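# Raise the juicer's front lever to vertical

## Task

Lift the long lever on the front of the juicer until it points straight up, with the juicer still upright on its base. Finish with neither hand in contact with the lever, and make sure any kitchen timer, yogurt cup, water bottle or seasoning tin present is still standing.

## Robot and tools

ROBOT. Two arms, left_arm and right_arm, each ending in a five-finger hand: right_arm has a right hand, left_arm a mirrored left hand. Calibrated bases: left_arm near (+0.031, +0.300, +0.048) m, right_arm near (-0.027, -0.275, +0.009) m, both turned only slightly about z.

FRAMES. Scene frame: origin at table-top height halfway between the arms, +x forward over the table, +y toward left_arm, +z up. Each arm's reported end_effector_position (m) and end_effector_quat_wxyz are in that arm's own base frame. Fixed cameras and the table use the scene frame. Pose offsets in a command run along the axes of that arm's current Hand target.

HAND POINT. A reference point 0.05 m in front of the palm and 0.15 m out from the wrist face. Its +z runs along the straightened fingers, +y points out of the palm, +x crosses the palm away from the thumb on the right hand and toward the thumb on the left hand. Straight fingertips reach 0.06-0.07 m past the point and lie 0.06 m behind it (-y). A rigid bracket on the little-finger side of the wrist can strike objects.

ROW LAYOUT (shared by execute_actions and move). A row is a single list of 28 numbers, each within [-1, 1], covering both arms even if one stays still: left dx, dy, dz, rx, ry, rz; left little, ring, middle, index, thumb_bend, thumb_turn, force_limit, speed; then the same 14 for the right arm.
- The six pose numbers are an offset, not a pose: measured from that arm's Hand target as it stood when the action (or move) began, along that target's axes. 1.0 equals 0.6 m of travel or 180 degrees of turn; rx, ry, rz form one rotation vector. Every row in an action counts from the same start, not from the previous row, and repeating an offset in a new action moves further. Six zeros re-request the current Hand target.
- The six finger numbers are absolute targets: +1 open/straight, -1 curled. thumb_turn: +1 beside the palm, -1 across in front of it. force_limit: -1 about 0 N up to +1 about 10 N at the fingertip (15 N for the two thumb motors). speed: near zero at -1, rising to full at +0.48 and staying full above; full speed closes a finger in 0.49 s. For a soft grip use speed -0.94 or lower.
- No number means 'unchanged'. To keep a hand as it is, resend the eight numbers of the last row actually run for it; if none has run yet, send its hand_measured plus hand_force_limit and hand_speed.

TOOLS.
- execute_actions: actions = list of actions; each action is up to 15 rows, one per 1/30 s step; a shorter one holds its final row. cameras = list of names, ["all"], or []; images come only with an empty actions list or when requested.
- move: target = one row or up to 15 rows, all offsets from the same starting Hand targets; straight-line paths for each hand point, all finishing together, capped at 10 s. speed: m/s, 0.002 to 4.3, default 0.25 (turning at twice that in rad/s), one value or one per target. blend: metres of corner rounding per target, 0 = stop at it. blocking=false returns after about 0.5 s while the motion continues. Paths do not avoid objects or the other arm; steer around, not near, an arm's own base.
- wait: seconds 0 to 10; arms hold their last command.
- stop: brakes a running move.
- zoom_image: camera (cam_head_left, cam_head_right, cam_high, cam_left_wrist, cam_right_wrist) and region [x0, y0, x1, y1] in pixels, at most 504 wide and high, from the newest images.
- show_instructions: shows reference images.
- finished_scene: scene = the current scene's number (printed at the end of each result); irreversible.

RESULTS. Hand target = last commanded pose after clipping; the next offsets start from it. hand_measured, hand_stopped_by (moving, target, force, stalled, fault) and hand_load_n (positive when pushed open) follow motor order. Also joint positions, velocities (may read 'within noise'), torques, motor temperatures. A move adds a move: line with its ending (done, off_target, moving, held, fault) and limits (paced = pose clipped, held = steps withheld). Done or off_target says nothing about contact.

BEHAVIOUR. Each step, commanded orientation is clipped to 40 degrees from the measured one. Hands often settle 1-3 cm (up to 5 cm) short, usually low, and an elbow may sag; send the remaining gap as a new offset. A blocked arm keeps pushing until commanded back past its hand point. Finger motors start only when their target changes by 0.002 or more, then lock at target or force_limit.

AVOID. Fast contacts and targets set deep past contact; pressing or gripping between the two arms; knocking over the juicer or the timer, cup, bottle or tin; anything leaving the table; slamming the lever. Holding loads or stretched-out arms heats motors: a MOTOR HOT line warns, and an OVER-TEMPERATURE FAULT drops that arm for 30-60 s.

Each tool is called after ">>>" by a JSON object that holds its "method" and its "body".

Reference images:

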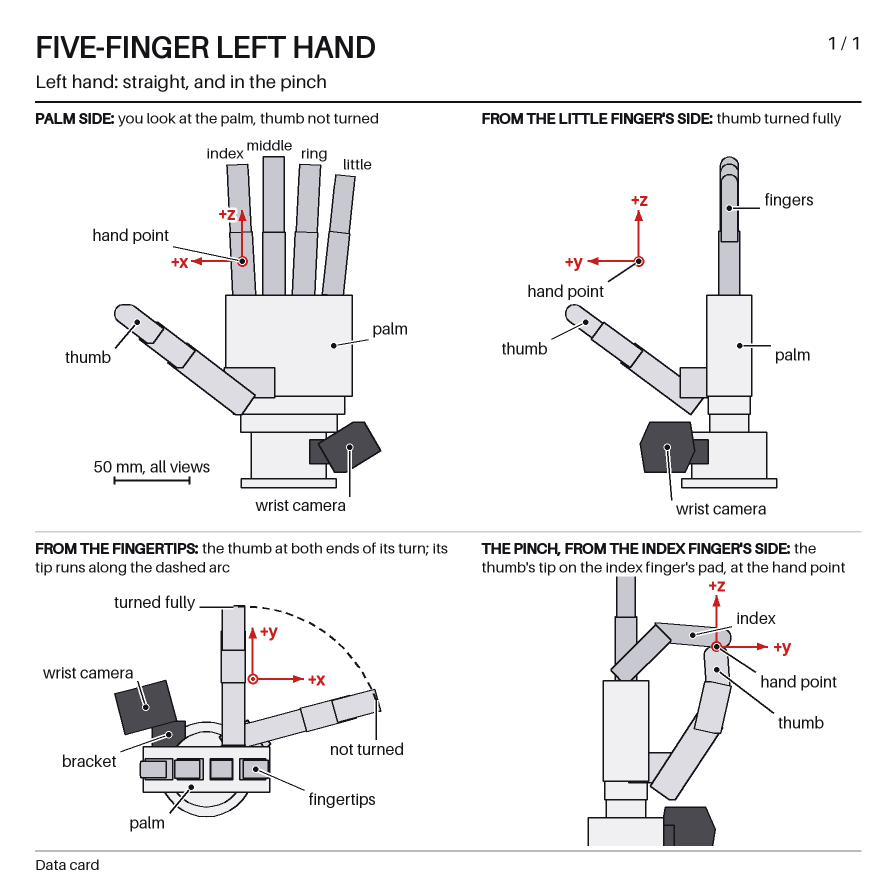

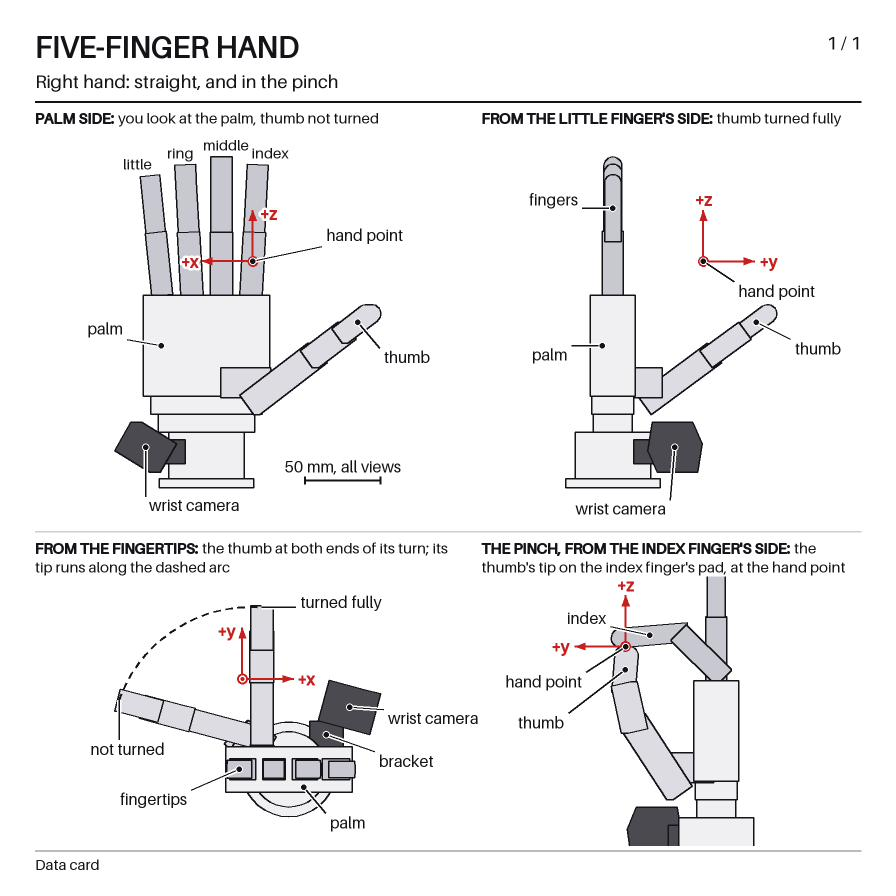

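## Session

>>> {"method": "execute_actions", "body": {"actions": []}}

>>> {"method": "zoom_image", "body": {"camera": "cam_head_right", "region": [80, 120, 480, 420]}}

>>> {"method": "zoom_image", "body": {"camera": "cam_head_left", "region": [80, 120, 480, 420]}}

>>> {"method": "zoom_image", "body": {"camera": "cam_high", "region": [150, 80, 550, 380]}}

Scene clock: 0.00 s.
left_arm: end_effector_position=(+0.4618, -0.1840, +0.2446) hand_measured=(+1.000, +1.000, +1.000, +1.000, +1.000, +1.000) hand_load_n=(+0.0, +0.0, +0.0, +0.0, +0.0, +0.0) hand_stopped_by=(target, target, target, target, target, target) hand_force_limit=0.00 hand_speed=-0.80 end_effector_quat_wxyz=(-0.071, +0.695, -0.709, +0.093) | right_arm: end_effector_position=(+0.3697, -0.1856, +0.2822) hand_measured=(+1.000, +1.000, +1.000, +1.000, +1.000, +1.000) hand_load_n=(+0.0, +0.0, +0.0, +0.0, +0.0, +0.0) hand_stopped_by=(target, target, target, target, target, target) hand_force_limit=0.00 hand_speed=-0.80 end_effector_quat_wxyz=(+0.126, +0.515, -0.532, +0.660)
Joint positions: left_arm=[-0.3 1.598 1.628 -1.369 -0.037 -0.275] | right_arm=[-0.038 0.938 0.664 0.109 0.946 -0.824]
Joint velocities: within noise
Joint torques (N m): no reading
Motor temperatures (°C): left_arm=[34 28 30 30 32 32] | right_arm=[31 35 28 29 34 32]
Heat: left arm: hottest waist 34 °C; right arm: hottest shoulder 35 °C.
Hand target: left_arm +0.4680, -0.1859, +0.2529; -0.077, +0.694, -0.708, +0.103 | right_arm +0.3744, -0.1858, +0.2932; +0.120, +0.508, -0.533, +0.666
camera_calibration:
cam_left_wrist: T_world_to_cam=[[0.941454, -0.272722, 0.198211, -0.531796], [-0.333511, -0.839416, 0.429128, -0.0974962], [0.0493487, -0.47011, -0.881227, 0.222979], [0, 0, 0, 1]] pos_world=[0.457142, -0.122048, 0.343742]
cam_right_wrist: T_world_to_cam=[[-0.803006, -0.508987, -0.310023, 0.28946], [-0.137013, 0.663929, -0.735137, 0.378933], [0.580008, -0.547842, -0.602877, -0.0257382], [0, 0, 0, 1]] pos_world=[0.299285, -0.118354, 0.35279]

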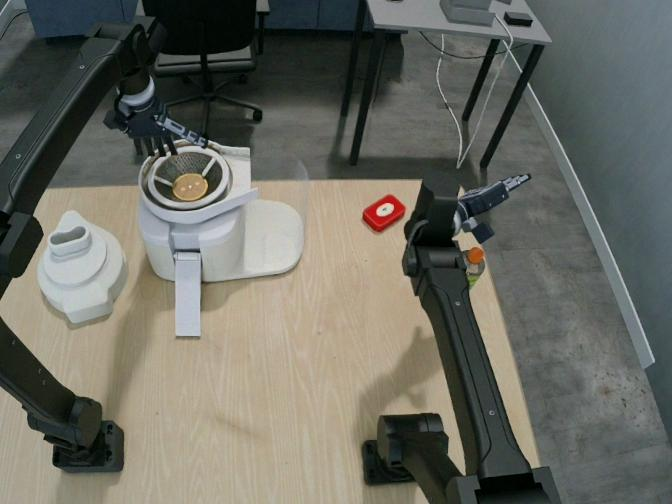

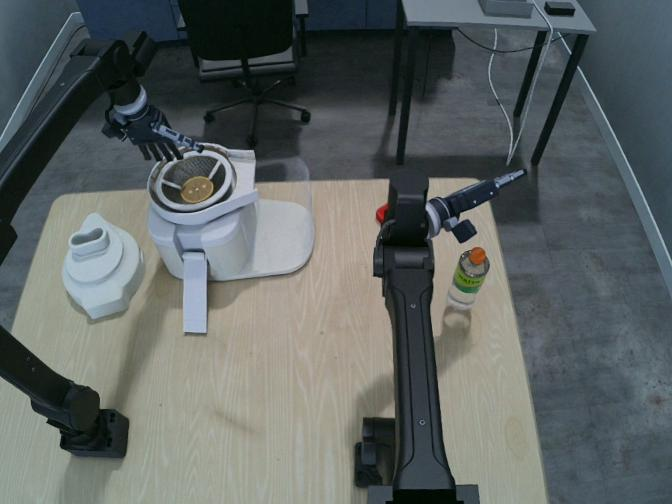

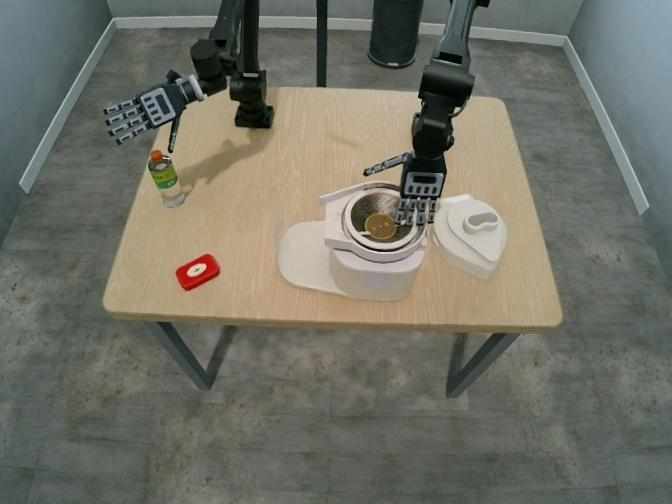

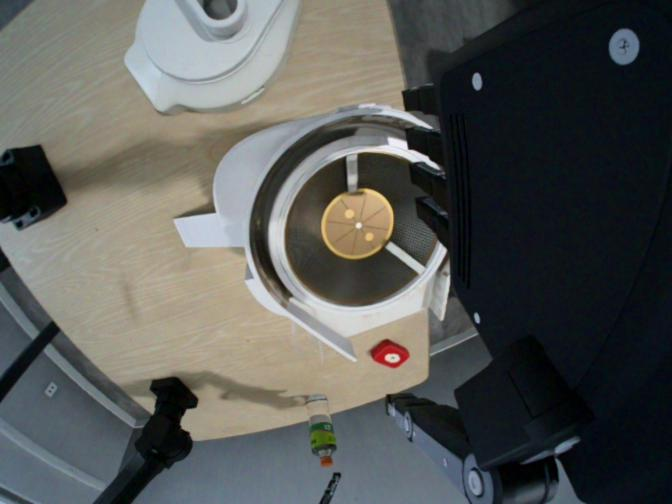

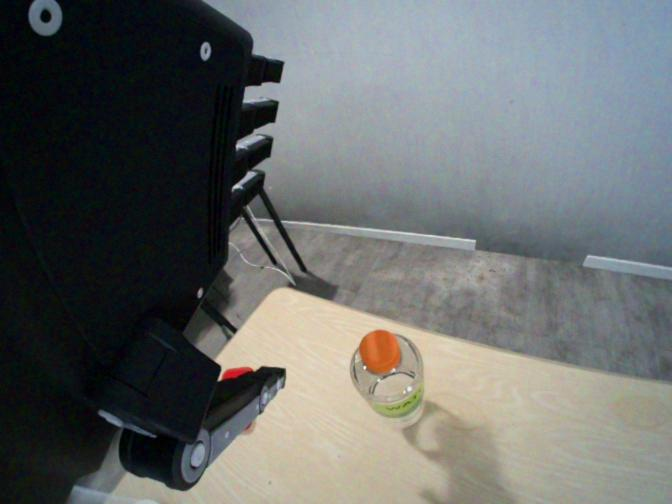

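Scaled by 1.260 from the camera's 672x504 image, which has a finer 960x720 frame.

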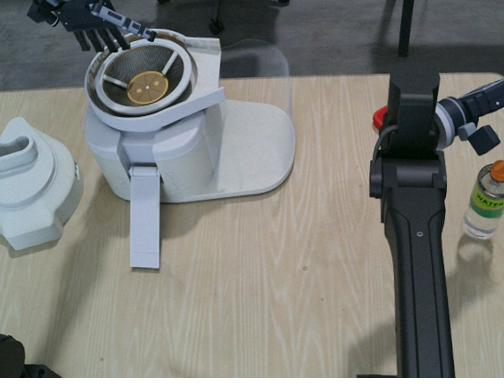

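Scaled by 1.260 from the camera's 672x504 image, which has a finer 960x720 frame.

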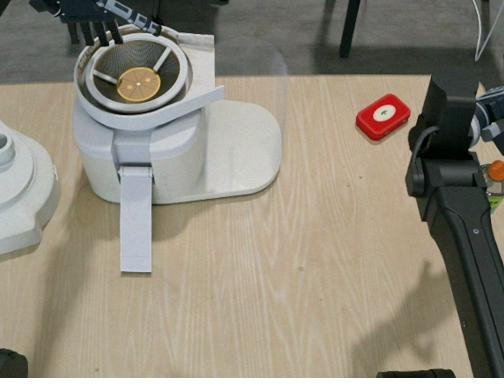

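Scaled by 1.260 from the camera's 672x504 image, which has a finer 960x720 frame.

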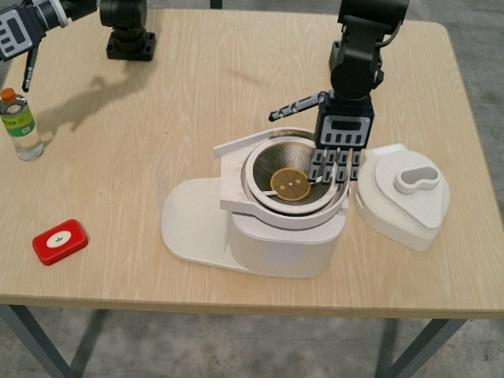

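>>> {"method": "move", "body": {"target": [[0,0,-0.1,0,0,0,1,1,1,1,1,1,0,-0.8, -0.094,-0.034,-0.156,0.1038,-0.1535,-0.0184,-1,-1,1,1,-0.85,-1,0,0],[-0.321,0.204,-0.237,0,0,0,1,1,1,1,1,1,0,-0.8, -0.376,-0.136,-0.623,0.4152,-0.6138,-0.0736,-1,-1,1,1,-0.85,-1,0,0]], "speed": 0.4, "blend": [0.04,0], "cameras": ["all"]}}

Scene clock: 5.33 s.
left_arm: end_effector_position=(+0.3252, +0.0107, +0.3539) hand_measured=(+1.000, +1.000, +1.000, +1.000, +1.000, +1.000) hand_load_n=(+0.0, +0.0, +0.0, +0.0, +0.0, +0.0) hand_stopped_by=(target, target, target, target, target, target) hand_force_limit=0.00 hand_speed=-0.80 end_effector_quat_wxyz=(-0.079, +0.694, -0.708, +0.105) | right_arm: end_effector_position=(+0.3146, +0.2368, +0.1753) hand_measured=(-1.000, -1.000, +1.000, +1.000, -0.850, -1.000) hand_load_n=(+0.5, +0.0, -0.5, +0.0, +0.0, +0.0) hand_stopped_by=(target, target, target, target, target, target) hand_force_limit=0.00 hand_speed=0.00 end_effector_quat_wxyz=(-0.555, +0.819, +0.073, +0.125)
Joint positions: left_arm=[0.145 1.22 1.534 -1.631 0.076 0.156] | right_arm=[0.254 1.088 0.716 -0.413 -1.049 -1.025]
Joint torques (N m): left_arm=[0.03 -8.59 8.2 0.25 0.32 0.08] | right_arm=[1.03 -4.95 14.58 1.61 -0.65 -0.26]
Heat: left arm: hottest waist 34 °C; right arm: hottest shoulder 35 °C.
Hand target: left_arm +0.3185, +0.0139, +0.3530; -0.077, +0.694, -0.708, +0.103 | right_arm +0.3296, +0.2442, +0.1908; -0.557, +0.814, +0.089, +0.137
Off the commanded pose: left_arm 0.007 m, 0 deg | right_arm 0.023 m, 2 deg.
move: off_target (right_arm)
camera_calibration:
cam_left_wrist: T_world_to_cam=[[0.934905, -0.272195, 0.227735, -0.380139], [-0.346879, -0.836481, 0.424234, -0.0205138], [0.0750219, -0.475614, -0.876449, 0.407668], [0, 0, 0, 1]] pos_world=[0.317694, 0.0732615, 0.452574]
cam_right_wrist: T_world_to_cam=[[0.530469, -0.348181, -0.772899, 0.0506314], [-0.761916, -0.595509, -0.254662, 0.422886], [-0.3716, 0.723975, -0.581183, 0.167475], [0, 0, 0, 1]] pos_world=[0.357579, 0.148214, 0.244159]

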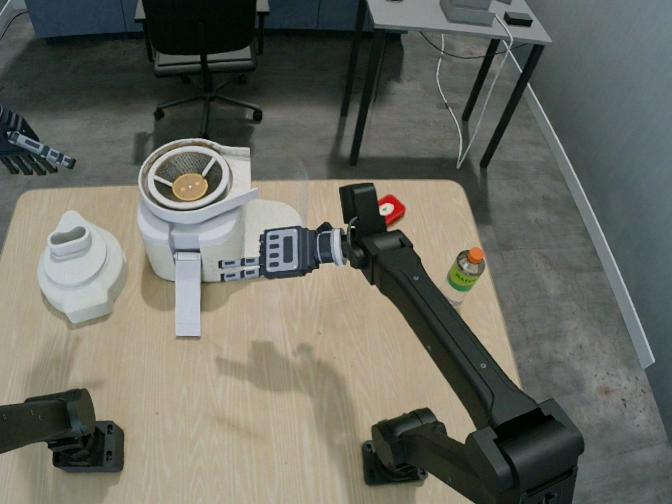

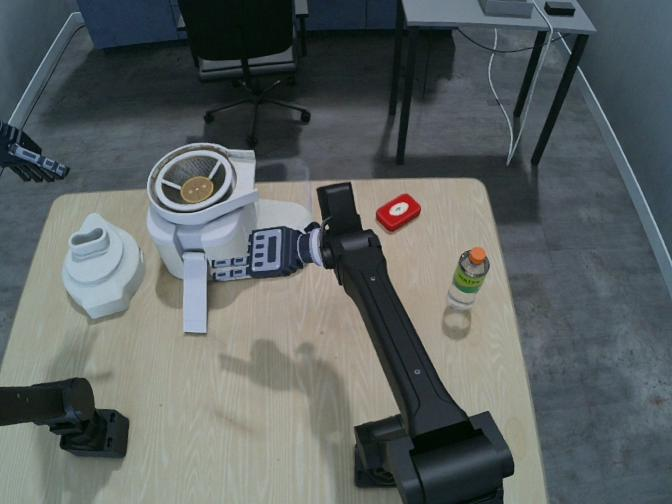

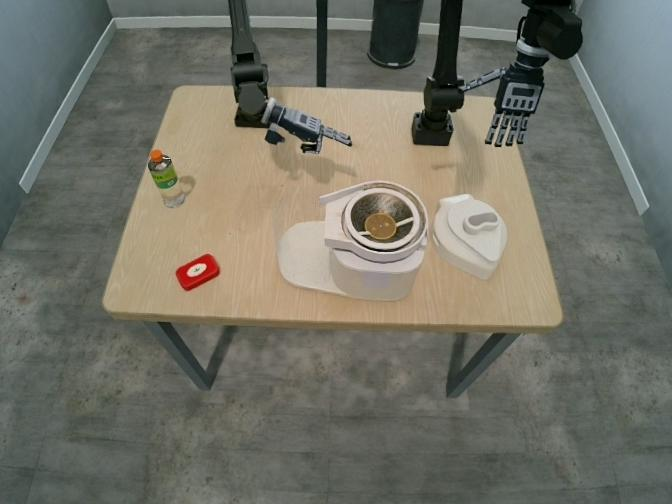

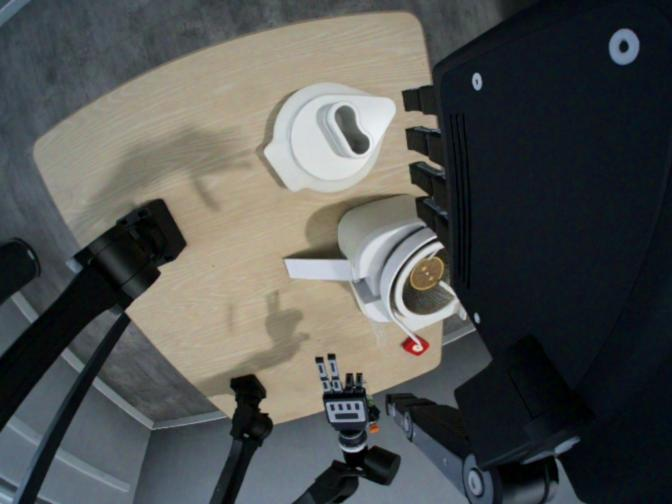

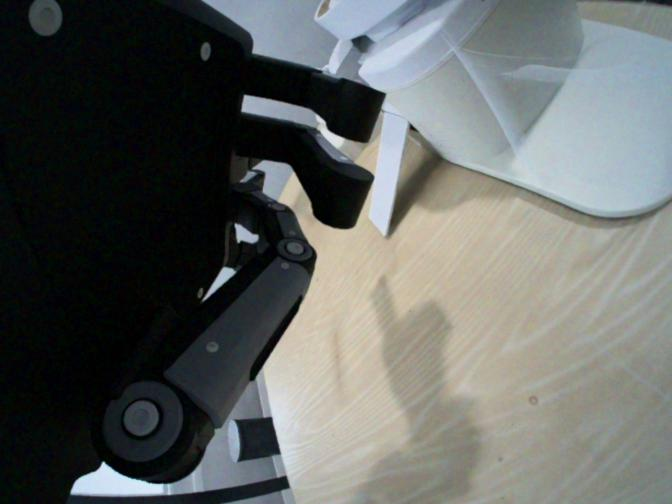

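>>> {"method": "move", "body": {"target": [0,0,0,0,0,0,1,1,1,1,1,1,0,-0.8, -0.1161,0.3191,0.1236,0,0,0,-1,-1,1,1,-0.85,-1,0,0], "speed": 0.22, "cameras": ["cam_head_left","cam_head_right","cam_right_wrist"]}}

>>> {"method": "zoom_image", "body": {"camera": "cam_head_right", "region": [140, 220, 340, 370]}}

>>> {"method": "zoom_image", "body": {"camera": "cam_head_left", "region": [140, 220, 340, 370]}}

Scene clock: 7.60 s.
left_arm: end_effector_position=(+0.3252, +0.0107, +0.3539) hand_measured=(+1.000, +1.000, +1.000, +1.000, +1.000, +1.000) hand_load_n=(+0.0, +0.0, +0.0, -0.5, +0.0, +0.0) hand_stopped_by=(target, target, target, target, target, target) hand_force_limit=0.00 hand_speed=-0.80 end_effector_quat_wxyz=(-0.079, +0.693, -0.708, +0.105) | right_arm: end_effector_position=(+0.3358, +0.2423, -0.0176) hand_measured=(-1.000, -1.000, +1.000, +1.000, -0.850, -1.000) hand_load_n=(+0.0, +0.0, +0.0, +0.0, +0.0, +0.0) hand_stopped_by=(target, target, target, target, target, target) hand_force_limit=0.00 hand_speed=0.00 end_effector_quat_wxyz=(-0.557, +0.812, +0.093, +0.148)
Joint positions: left_arm=[0.145 1.22 1.534 -1.631 0.076 0.156] | right_arm=[0.255 1.623 0.501 0.38 -1.05 -1.045]
Joint torques (N m): left_arm=[0.15 -8.7 8.14 0.23 0.32 0.1] | right_arm=[0.97 -7.65 5.41 2.22 -0.54 -0.05]
Heat: left arm: hottest waist 34 °C; right arm: hottest shoulder 35 °C.
Hand target: left_arm +0.3185, +0.0140, +0.3530; -0.077, +0.694, -0.708, +0.103 | right_arm +0.3298, +0.2443, -0.0260; -0.557, +0.814, +0.089, +0.137
Off the commanded pose: left_arm 0.007 m, 0 deg | right_arm 0.010 m, 1 deg.
move: done
camera_calibration:
cam_right_wrist: T_world_to_cam=[[0.579486, -0.336134, -0.742436, -0.126626], [-0.739584, -0.599585, -0.305801, 0.385846], [-0.342363, 0.7263, -0.59605, 0.0487035], [0, 0, 0, 1]] pos_world=[0.375418, 0.153411, 0.0530099]
Images, in order (width x height): cam_head_left 672x504, cam_head_right 672x504, cam_right_wrist 672x504.

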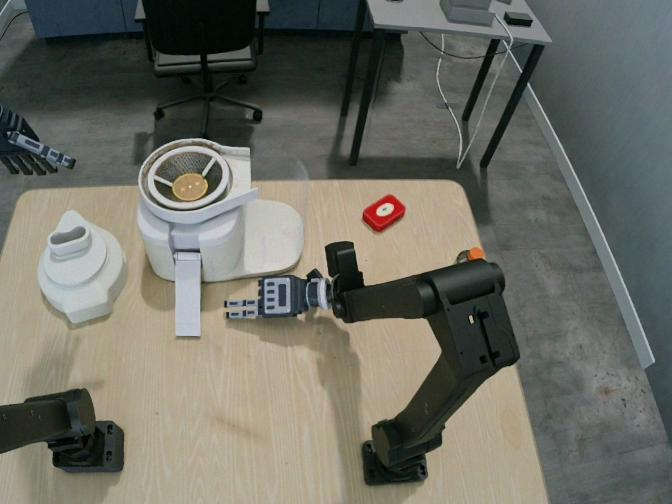

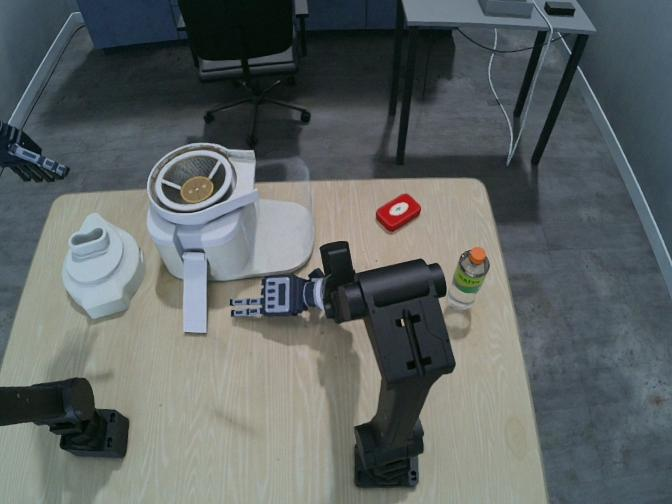

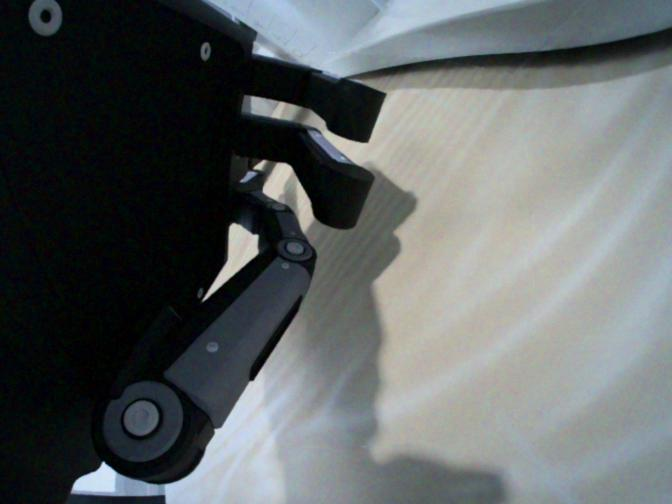

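Scaled by 2.520 from the camera's 672x504 image, which has a finer 960x720 frame.

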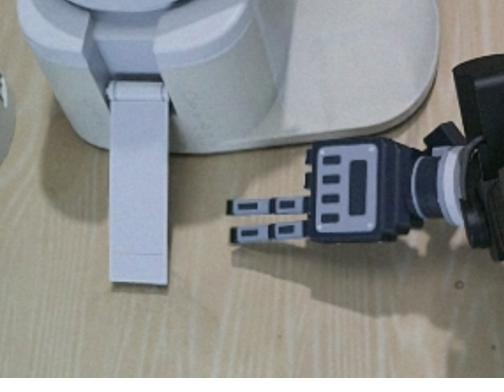

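Scaled by 2.520 from the camera's 672x504 image, which has a finer 960x720 frame.

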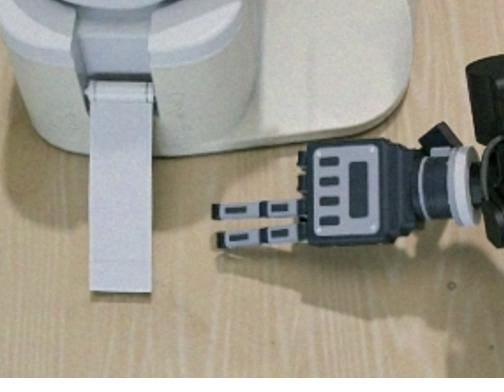

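>>> {"method": "move", "body": {"target": [[0,0,0,0,0,0,1,1,1,1,1,1,0,-0.8, -0.0106,0.0098,0.0037,0,0,0,-1,-1,1,1,-0.85,-1,0,0],[0,0,0,0,0,0,1,1,1,1,1,1,0,-0.8, -0.0147,-0.0545,0.1515,0,0,0,-1,-1,1,1,-0.85,-1,0,0]], "speed": 0.12, "blend": [0.01,0], "cameras": ["cam_head_left","cam_head_right","cam_right_wrist"]}}

>>> {"method": "zoom_image", "body": {"camera": "cam_head_right", "region": [140, 220, 340, 370]}}

>>> {"method": "zoom_image", "body": {"camera": "cam_head_left", "region": [140, 220, 340, 370]}}

Scene clock: 9.70 s.
left_arm: end_effector_position=(+0.3252, +0.0107, +0.3539) hand_measured=(+1.000, +1.000, +1.000, +1.000, +1.000, +1.000) hand_load_n=(+0.0, +0.0, +0.0, +0.0, +0.0, +0.0) hand_stopped_by=(target, target, target, target, target, target) hand_force_limit=0.00 hand_speed=-0.80 end_effector_quat_wxyz=(-0.079, +0.693, -0.708, +0.105) | right_arm: end_effector_position=(+0.3144, +0.3320, -0.0311) hand_measured=(-1.000, -1.000, +1.000, +1.000, -0.850, -1.000) hand_load_n=(+0.0, +0.0, +0.0, -0.5, +0.0, +0.0) hand_stopped_by=(target, target, target, target, target, target) hand_force_limit=0.00 hand_speed=0.00 end_effector_quat_wxyz=(-0.553, +0.818, +0.087, +0.135)
Joint positions: left_arm=[0.145 1.22 1.534 -1.631 0.076 0.156] | right_arm=[0.524 1.723 0.525 0.646 -0.835 -0.773]
Joint torques (N m): left_arm=[0.21 -8.41 8.16 0.27 0.34 0.11] | right_arm=[0.91 -8.64 7.73 2.55 -0.34 -0.05]
Heat: left arm: hottest waist 33 °C; right arm: hottest shoulder 35 °C.
Hand target: left_arm +0.3185, +0.0140, +0.3530; -0.077, +0.694, -0.708, +0.103 | right_arm +0.3231, +0.3410, -0.0310; -0.557, +0.814, +0.089, +0.137
Off the commanded pose: left_arm 0.007 m, 0 deg | right_arm 0.012 m, 1 deg.
move: off_target (right_arm); blend cut to 0.0046 m at target 1
camera_calibration:
cam_right_wrist: T_world_to_cam=[[0.558256, -0.344479, -0.754774, -0.0850959], [-0.746618, -0.605318, -0.275956, 0.424699], [-0.361818, 0.717582, -0.595117, -0.022851], [0, 0, 0, 1]] pos_world=[0.356325, 0.244162, 0.0393711]
Images, in order (width x height): cam_head_left 672x504, cam_head_right 672x504, cam_right_wrist 672x504.

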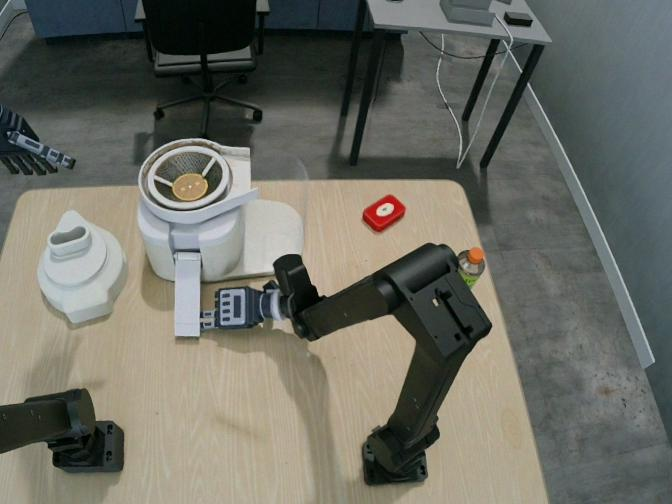

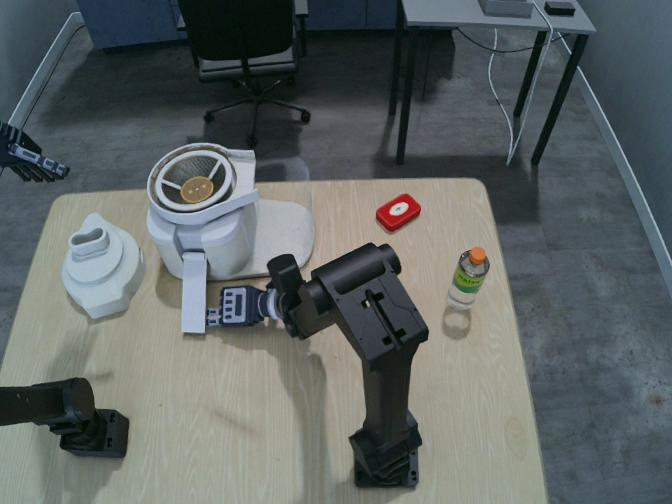

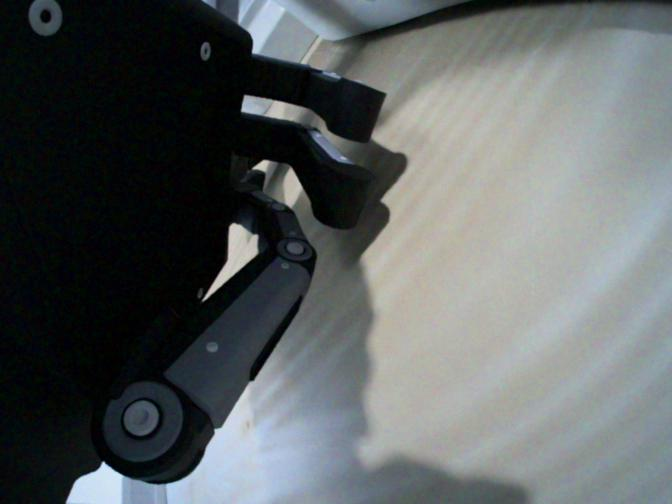

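Scaled by 2.520 from the camera's 672x504 image, which has a finer 960x720 frame.

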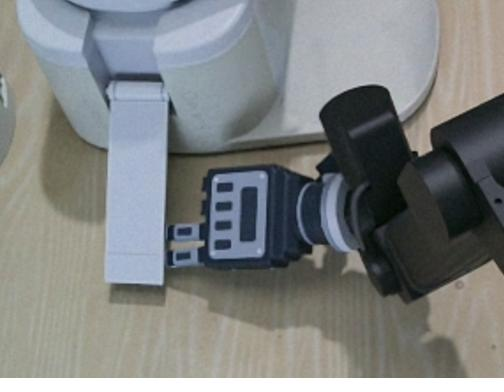

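Scaled by 2.520 from the camera's 672x504 image, which has a finer 960x720 frame.

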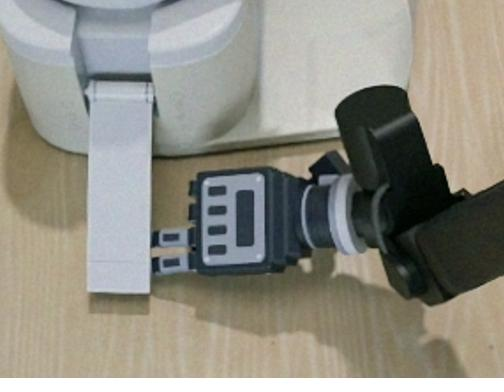

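>>> {"method": "move", "body": {"target": [[0,0,0,0,0,0,1,1,1,1,1,1,0,-0.8, -0.0245,-0.0913,-0.0395,0,0,0.0556,-1,-1,1,1,-0.85,-1,0,0],[0,0,0,0,0,0,1,1,1,1,1,1,0,-0.8, -0.0427,-0.1725,-0.0647,0,0,0.1667,-1,-1,1,1,-0.85,-1,0,0],[0,0,0,0,0,0,1,1,1,1,1,1,0,-0.8, -0.0302,-0.2562,-0.086,0,0,0.2778,-1,-1,1,1,-0.85,-1,0,0]], "speed": 0.13, "blend": [0.02,0.02,0], "cameras": ["cam_head_left","cam_head_right","cam_high"]}}

>>> {"method": "zoom_image", "body": {"camera": "cam_head_right", "region": [140, 200, 340, 350]}}

>>> {"method": "zoom_image", "body": {"camera": "cam_high", "region": [250, 80, 450, 250]}}

Scene clock: 14.97 s.
left_arm: end_effector_position=(+0.3252, +0.0107, +0.3539) hand_measured=(+1.000, +1.000, +1.000, +1.000, +1.000, +1.000) hand_load_n=(+0.0, +0.0, +0.0, +0.0, +0.0, +0.0) hand_stopped_by=(target, target, target, target, target, target) hand_force_limit=0.00 hand_speed=-0.80 end_effector_quat_wxyz=(-0.079, +0.693, -0.708, +0.105) | right_arm: end_effector_position=(+0.2384, +0.3405, +0.0957) hand_measured=(-1.000, -1.000, +1.000, +1.000, -0.850, -1.000) hand_load_n=(+0.0, +0.0, +0.0, -0.5, +0.0, +0.0) hand_stopped_by=(target, target, target, target, target, target) hand_force_limit=0.00 hand_speed=0.00 end_effector_quat_wxyz=(-0.549, +0.781, -0.270, -0.121)
Joint positions: left_arm=[0.145 1.22 1.534 -1.631 0.076 0.156] | right_arm=[0.546 1.323 0.522 0.231 -0.823 0.11]
Joint torques (N m): left_arm=[0.21 -8.59 8.17 0.17 0.33 0.11] | right_arm=[0.15 -8.82 12.19 1.42 -0.43 -0.01]
Heat: left arm: hottest waist 33 °C; right arm: hottest shoulder 35 °C.
Hand target: left_arm +0.3185, +0.0140, +0.3530; -0.077, +0.694, -0.708, +0.103 | right_arm +0.2538, +0.3488, +0.1166; -0.563, +0.775, -0.264, -0.111
Off the commanded pose: left_arm 0.007 m, 0 deg | right_arm 0.027 m, 2 deg.
move: off_target (right_arm)
Images, in order (width x height): cam_head_left 672x504, cam_head_right 672x504, cam_high 672x504.

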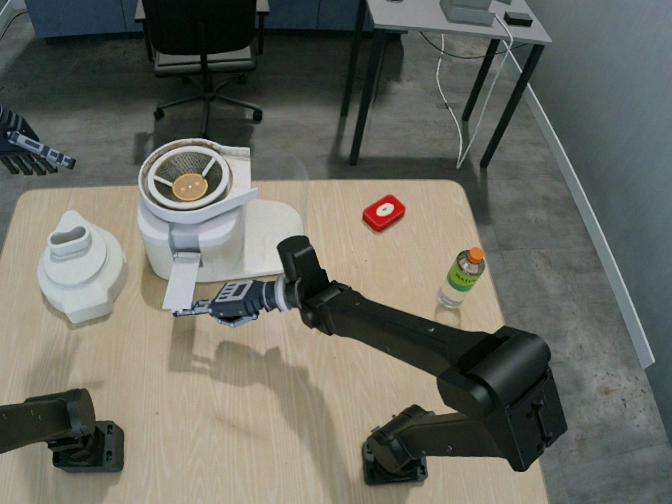

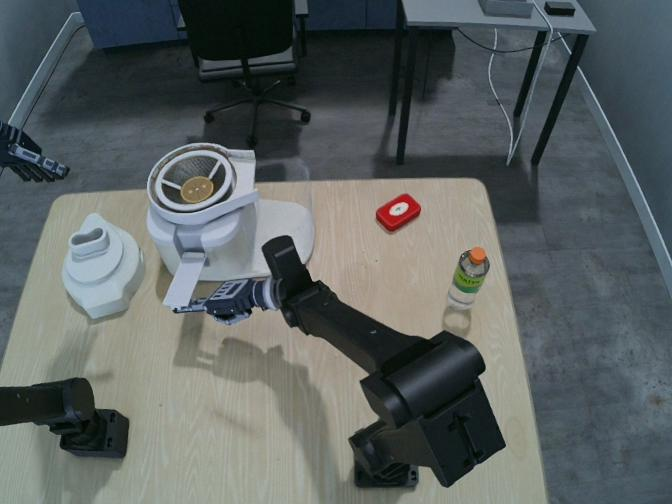

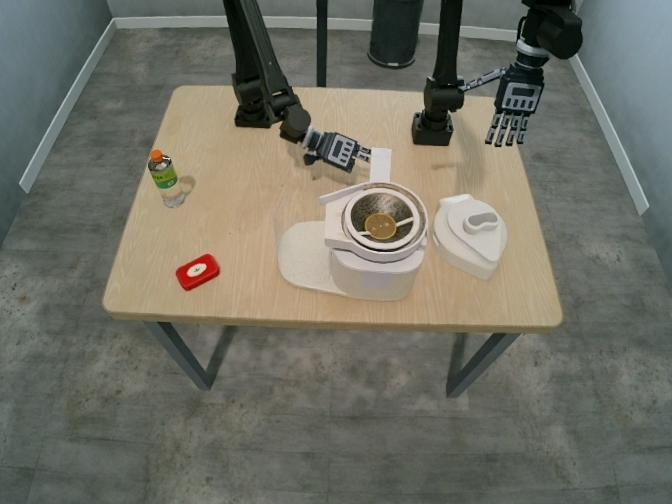

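Scaled by 2.520 from the camera's 672x504 image, which has a finer 960x720 frame.

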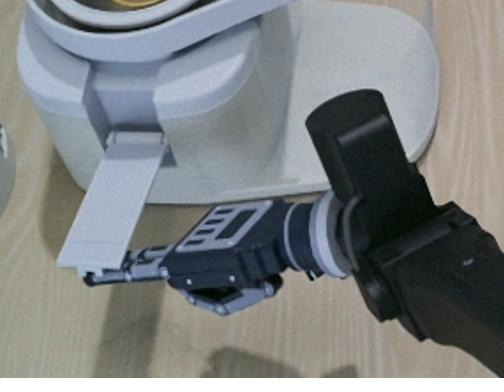

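Scaled by 2.520 from the camera's 672x504 image, which has a finer 960x720 frame.

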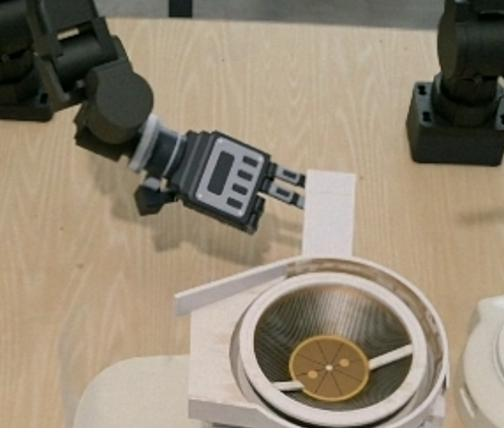

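>>> {"method": "move", "body": {"target": [[0,0,0,0,0,0,1,1,1,1,1,1,0,-0.8, -0.019,-0.078,0.0008,0,0,0.1111,-1,-1,1,1,-0.85,-1,0,0],[0,0,0,0,0,0,1,1,1,1,1,1,0,-0.8, -0.0243,-0.161,-0.0043,0,0,0.2222,-1,-1,1,1,-0.85,-1,0,0],[0,0,0,0,0,0,1,1,1,1,1,1,0,-0.8, -0.0022,-0.242,-0.0017,0,0,0.3333,-1,-1,1,1,-0.85,-1,0,0]], "speed": 0.13, "blend": [0.02,0.02,0], "cameras": ["cam_head_left","cam_head_right","cam_high"]}}

>>> {"method": "zoom_image", "body": {"camera": "cam_head_right", "region": [140, 180, 340, 330]}}

>>> {"method": "zoom_image", "body": {"camera": "cam_high", "region": [250, 80, 450, 250]}}

Scene clock: 20.57 s.
left_arm: end_effector_position=(+0.3252, +0.0107, +0.3539) hand_measured=(+1.000, +1.000, +1.000, +1.000, +1.000, +1.000) hand_load_n=(+0.0, +0.0, +0.0, +0.0, +0.0, +0.0) hand_stopped_by=(target, target, target, target, target, target) hand_force_limit=0.00 hand_speed=-0.80 end_effector_quat_wxyz=(-0.079, +0.693, -0.708, +0.105) | right_arm: end_effector_position=(+0.3131, +0.3764, +0.2261) hand_measured=(-1.000, -1.000, +1.000, +1.000, -0.850, -1.000) hand_load_n=(+0.0, +0.0, +0.0, -0.5, +0.0, +0.0) hand_stopped_by=(target, target, target, target, target, target) hand_force_limit=0.00 hand_speed=0.00 end_effector_quat_wxyz=(+0.428, -0.544, +0.615, +0.378)
Joint positions: left_arm=[0.145 1.22 1.534 -1.631 0.076 0.156] | right_arm=[0.472 1.364 0.784 -0.004 -0.89 1.095]
Joint torques (N m): left_arm=[0.09 -8.29 8.21 0.21 0.32 0.11] | right_arm=[-0.15 -7.77 13.75 1.29 -0.48 0.04]
Heat: left arm: hottest waist 33 °C; right arm: hottest shoulder 35 °C.
Hand target: left_arm +0.3185, +0.0140, +0.3530; -0.077, +0.694, -0.708, +0.103 | right_arm +0.3300, +0.3812, +0.2357; +0.432, -0.540, +0.616, +0.378
Off the commanded pose: left_arm 0.007 m, 0 deg | right_arm 0.020 m, 1 deg.
move: off_target (right_arm)
Images, in order (width x height): cam_head_left 672x504, cam_head_right 672x504, cam_high 672x504.

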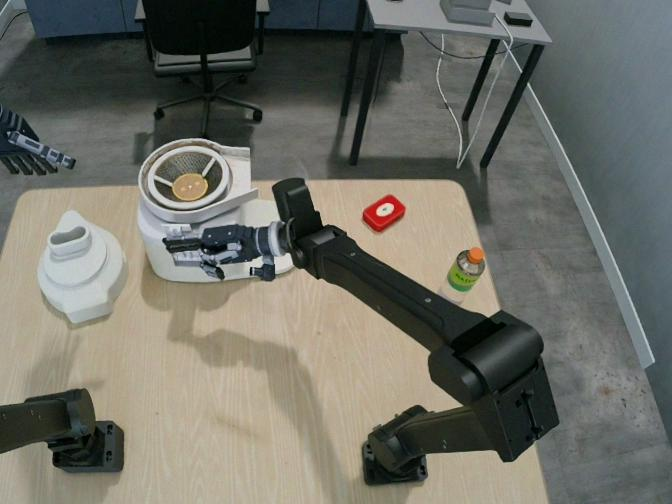

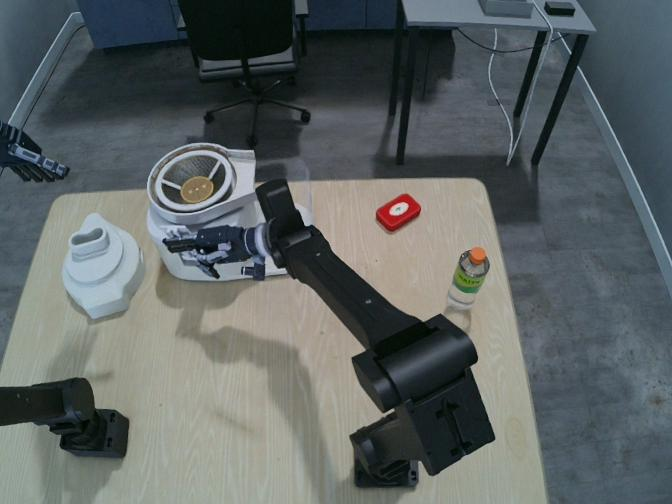

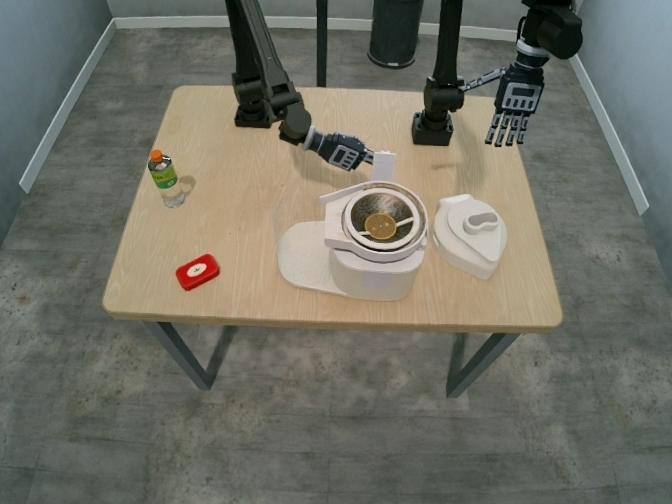

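Scaled by 2.520 from the camera's 672x504 image, which has a finer 960x720 frame.

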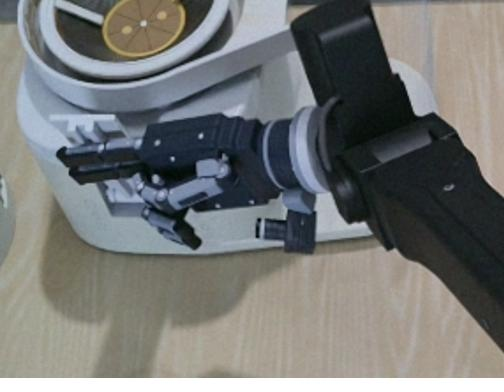

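Scaled by 2.520 from the camera's 672x504 image, which has a finer 960x720 frame.

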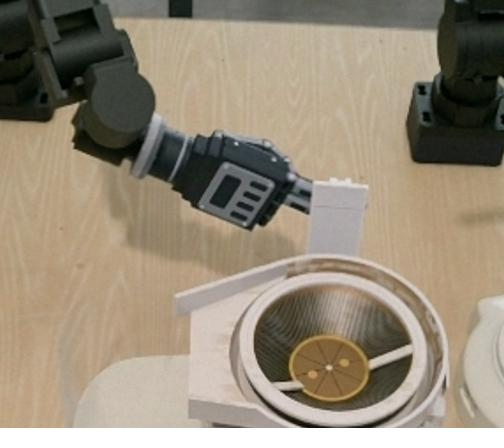

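>>> {"method": "move", "body": {"target": [0,0,0,0,0,0,1,1,1,1,1,1,0,-0.8, -0.0048,-0.0797,0.0132,0,0,0,-1,-1,1,1,-0.85,-1,0,0], "speed": 0.05, "cameras": ["cam_head_left","cam_head_right","cam_high"]}}

>>> {"method": "zoom_image", "body": {"camera": "cam_head_right", "region": [140, 180, 340, 330]}}

>>> {"method": "zoom_image", "body": {"camera": "cam_high", "region": [250, 80, 450, 250]}}

Scene clock: 22.30 s.
left_arm: end_effector_position=(+0.3252, +0.0107, +0.3539) hand_measured=(+1.000, +1.000, +1.000, +1.000, +1.000, +1.000) hand_load_n=(+0.0, +0.0, +0.0, +0.0, +0.0, +0.0) hand_stopped_by=(target, target, target, target, target, target) hand_force_limit=0.00 hand_speed=-0.80 end_effector_quat_wxyz=(-0.079, +0.693, -0.708, +0.105) | right_arm: end_effector_position=(+0.3567, +0.3801, +0.2287) hand_measured=(-1.000, -1.000, +1.000, +1.000, -0.850, -1.000) hand_load_n=(+0.0, +0.0, -2.5, +0.0, +0.0, +0.0) hand_stopped_by=(target, target, target, target, target, target) hand_force_limit=0.00 hand_speed=0.00 end_effector_quat_wxyz=(+0.421, -0.540, +0.617, +0.388)
Joint positions: left_arm=[0.145 1.22 1.534 -1.631 0.076 0.156] | right_arm=[0.432 1.472 0.904 -0.051 -0.936 1.075]
Joint torques (N m): left_arm=[0.03 -8.53 8.17 0.34 0.32 0.11] | right_arm=[-0.44 -9.05 14.22 1.39 -0.19 -0.19]
Heat: left arm: hottest waist 33 °C; right arm: hottest shoulder 35 °C.
Hand target: left_arm +0.3185, +0.0140, +0.3530; -0.077, +0.694, -0.708, +0.103 | right_arm +0.3785, +0.3833, +0.2359; +0.432, -0.540, +0.616, +0.378
Off the commanded pose: left_arm 0.007 m, 0 deg | right_arm 0.023 m, 2 deg.
move: off_target (right_arm)
Images, in order (width x height): cam_head_left 672x504, cam_head_right 672x504, cam_high 672x504.

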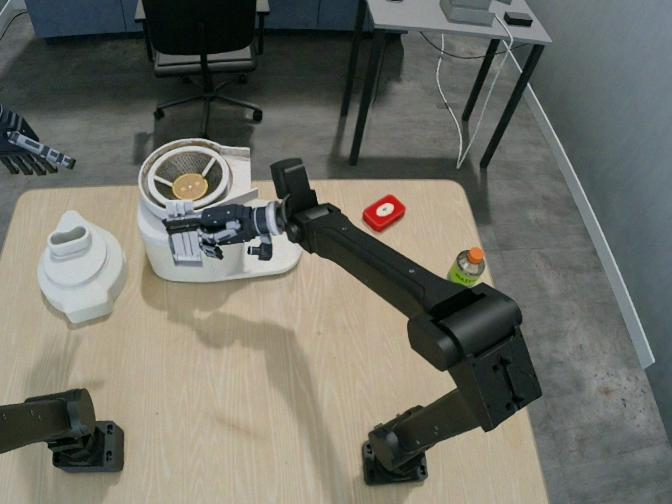

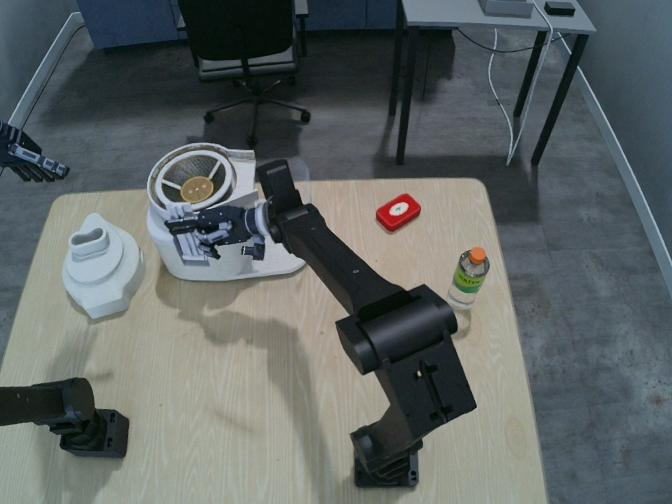

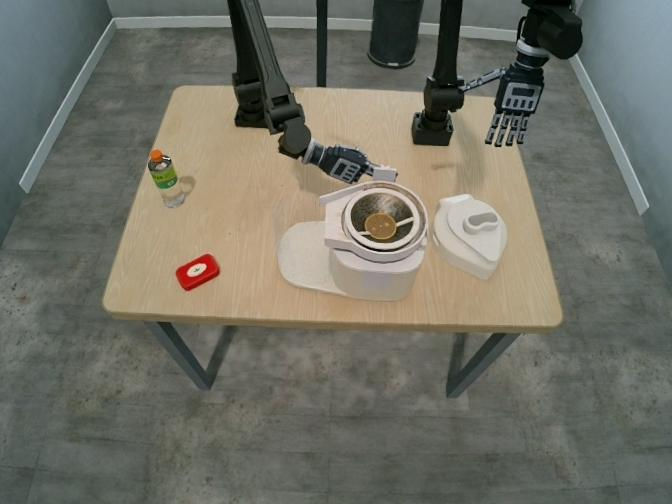

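Scaled by 2.520 from the camera's 672x504 image, which has a finer 960x720 frame.

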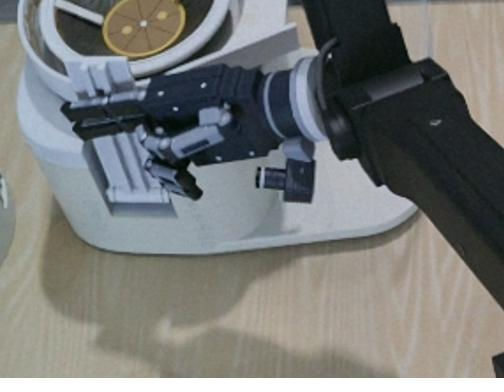

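Scaled by 2.520 from the camera's 672x504 image, which has a finer 960x720 frame.

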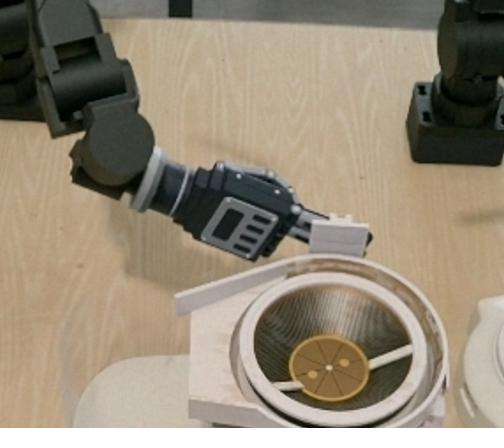

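>>> {"method": "move", "body": {"target": [0,0,0,0,0,0,1,1,1,1,1,1,0,-0.8, -0.0009,-0.0248,0.0031,0,0,0,-1,-1,1,1,-0.85,-1,0,0], "speed": 0.05}}

Scene clock: 23.33 s.
left_arm: end_effector_position=(+0.3252, +0.0107, +0.3539) hand_measured=(+1.000, +1.000, +1.000, +1.000, +1.000, +1.000) hand_load_n=(+0.0, +0.0, +0.0, +0.0, +0.0, +0.0) hand_stopped_by=(target, target, target, target, target, target) hand_force_limit=0.00 hand_speed=-0.80 end_effector_quat_wxyz=(-0.079, +0.693, -0.708, +0.105) | right_arm: end_effector_position=(+0.3594, +0.3828, +0.2280) hand_measured=(-1.000, -1.000, +1.000, +1.000, -0.850, -1.000) hand_load_n=(+0.0, +0.0, -5.0, +0.0, +0.0, +0.0) hand_stopped_by=(target, target, target, target, target, target) hand_force_limit=0.00 hand_speed=0.00 end_effector_quat_wxyz=(+0.413, -0.545, +0.612, +0.397)
Joint positions: left_arm=[0.145 1.22 1.534 -1.631 0.076 0.156] | right_arm=[0.431 1.498 0.931 -0.075 -0.962 1.059]
Joint torques (N m): left_arm=[0.26 -8.53 8.14 0.2 0.32 0.11] | right_arm=[-1.55 -8.94 15.06 1.57 0.33 -0.14]
Heat: left arm: hottest waist 33 °C; right arm: hottest shoulder 35 °C.
Hand target: left_arm +0.3185, +0.0140, +0.3530; -0.077, +0.694, -0.708, +0.103 | right_arm +0.3936, +0.3831, +0.2357; +0.432, -0.540, +0.616, +0.378
Off the commanded pose: left_arm 0.007 m, 0 deg | right_arm 0.035 m, 3 deg.
move: off_target (right_arm)


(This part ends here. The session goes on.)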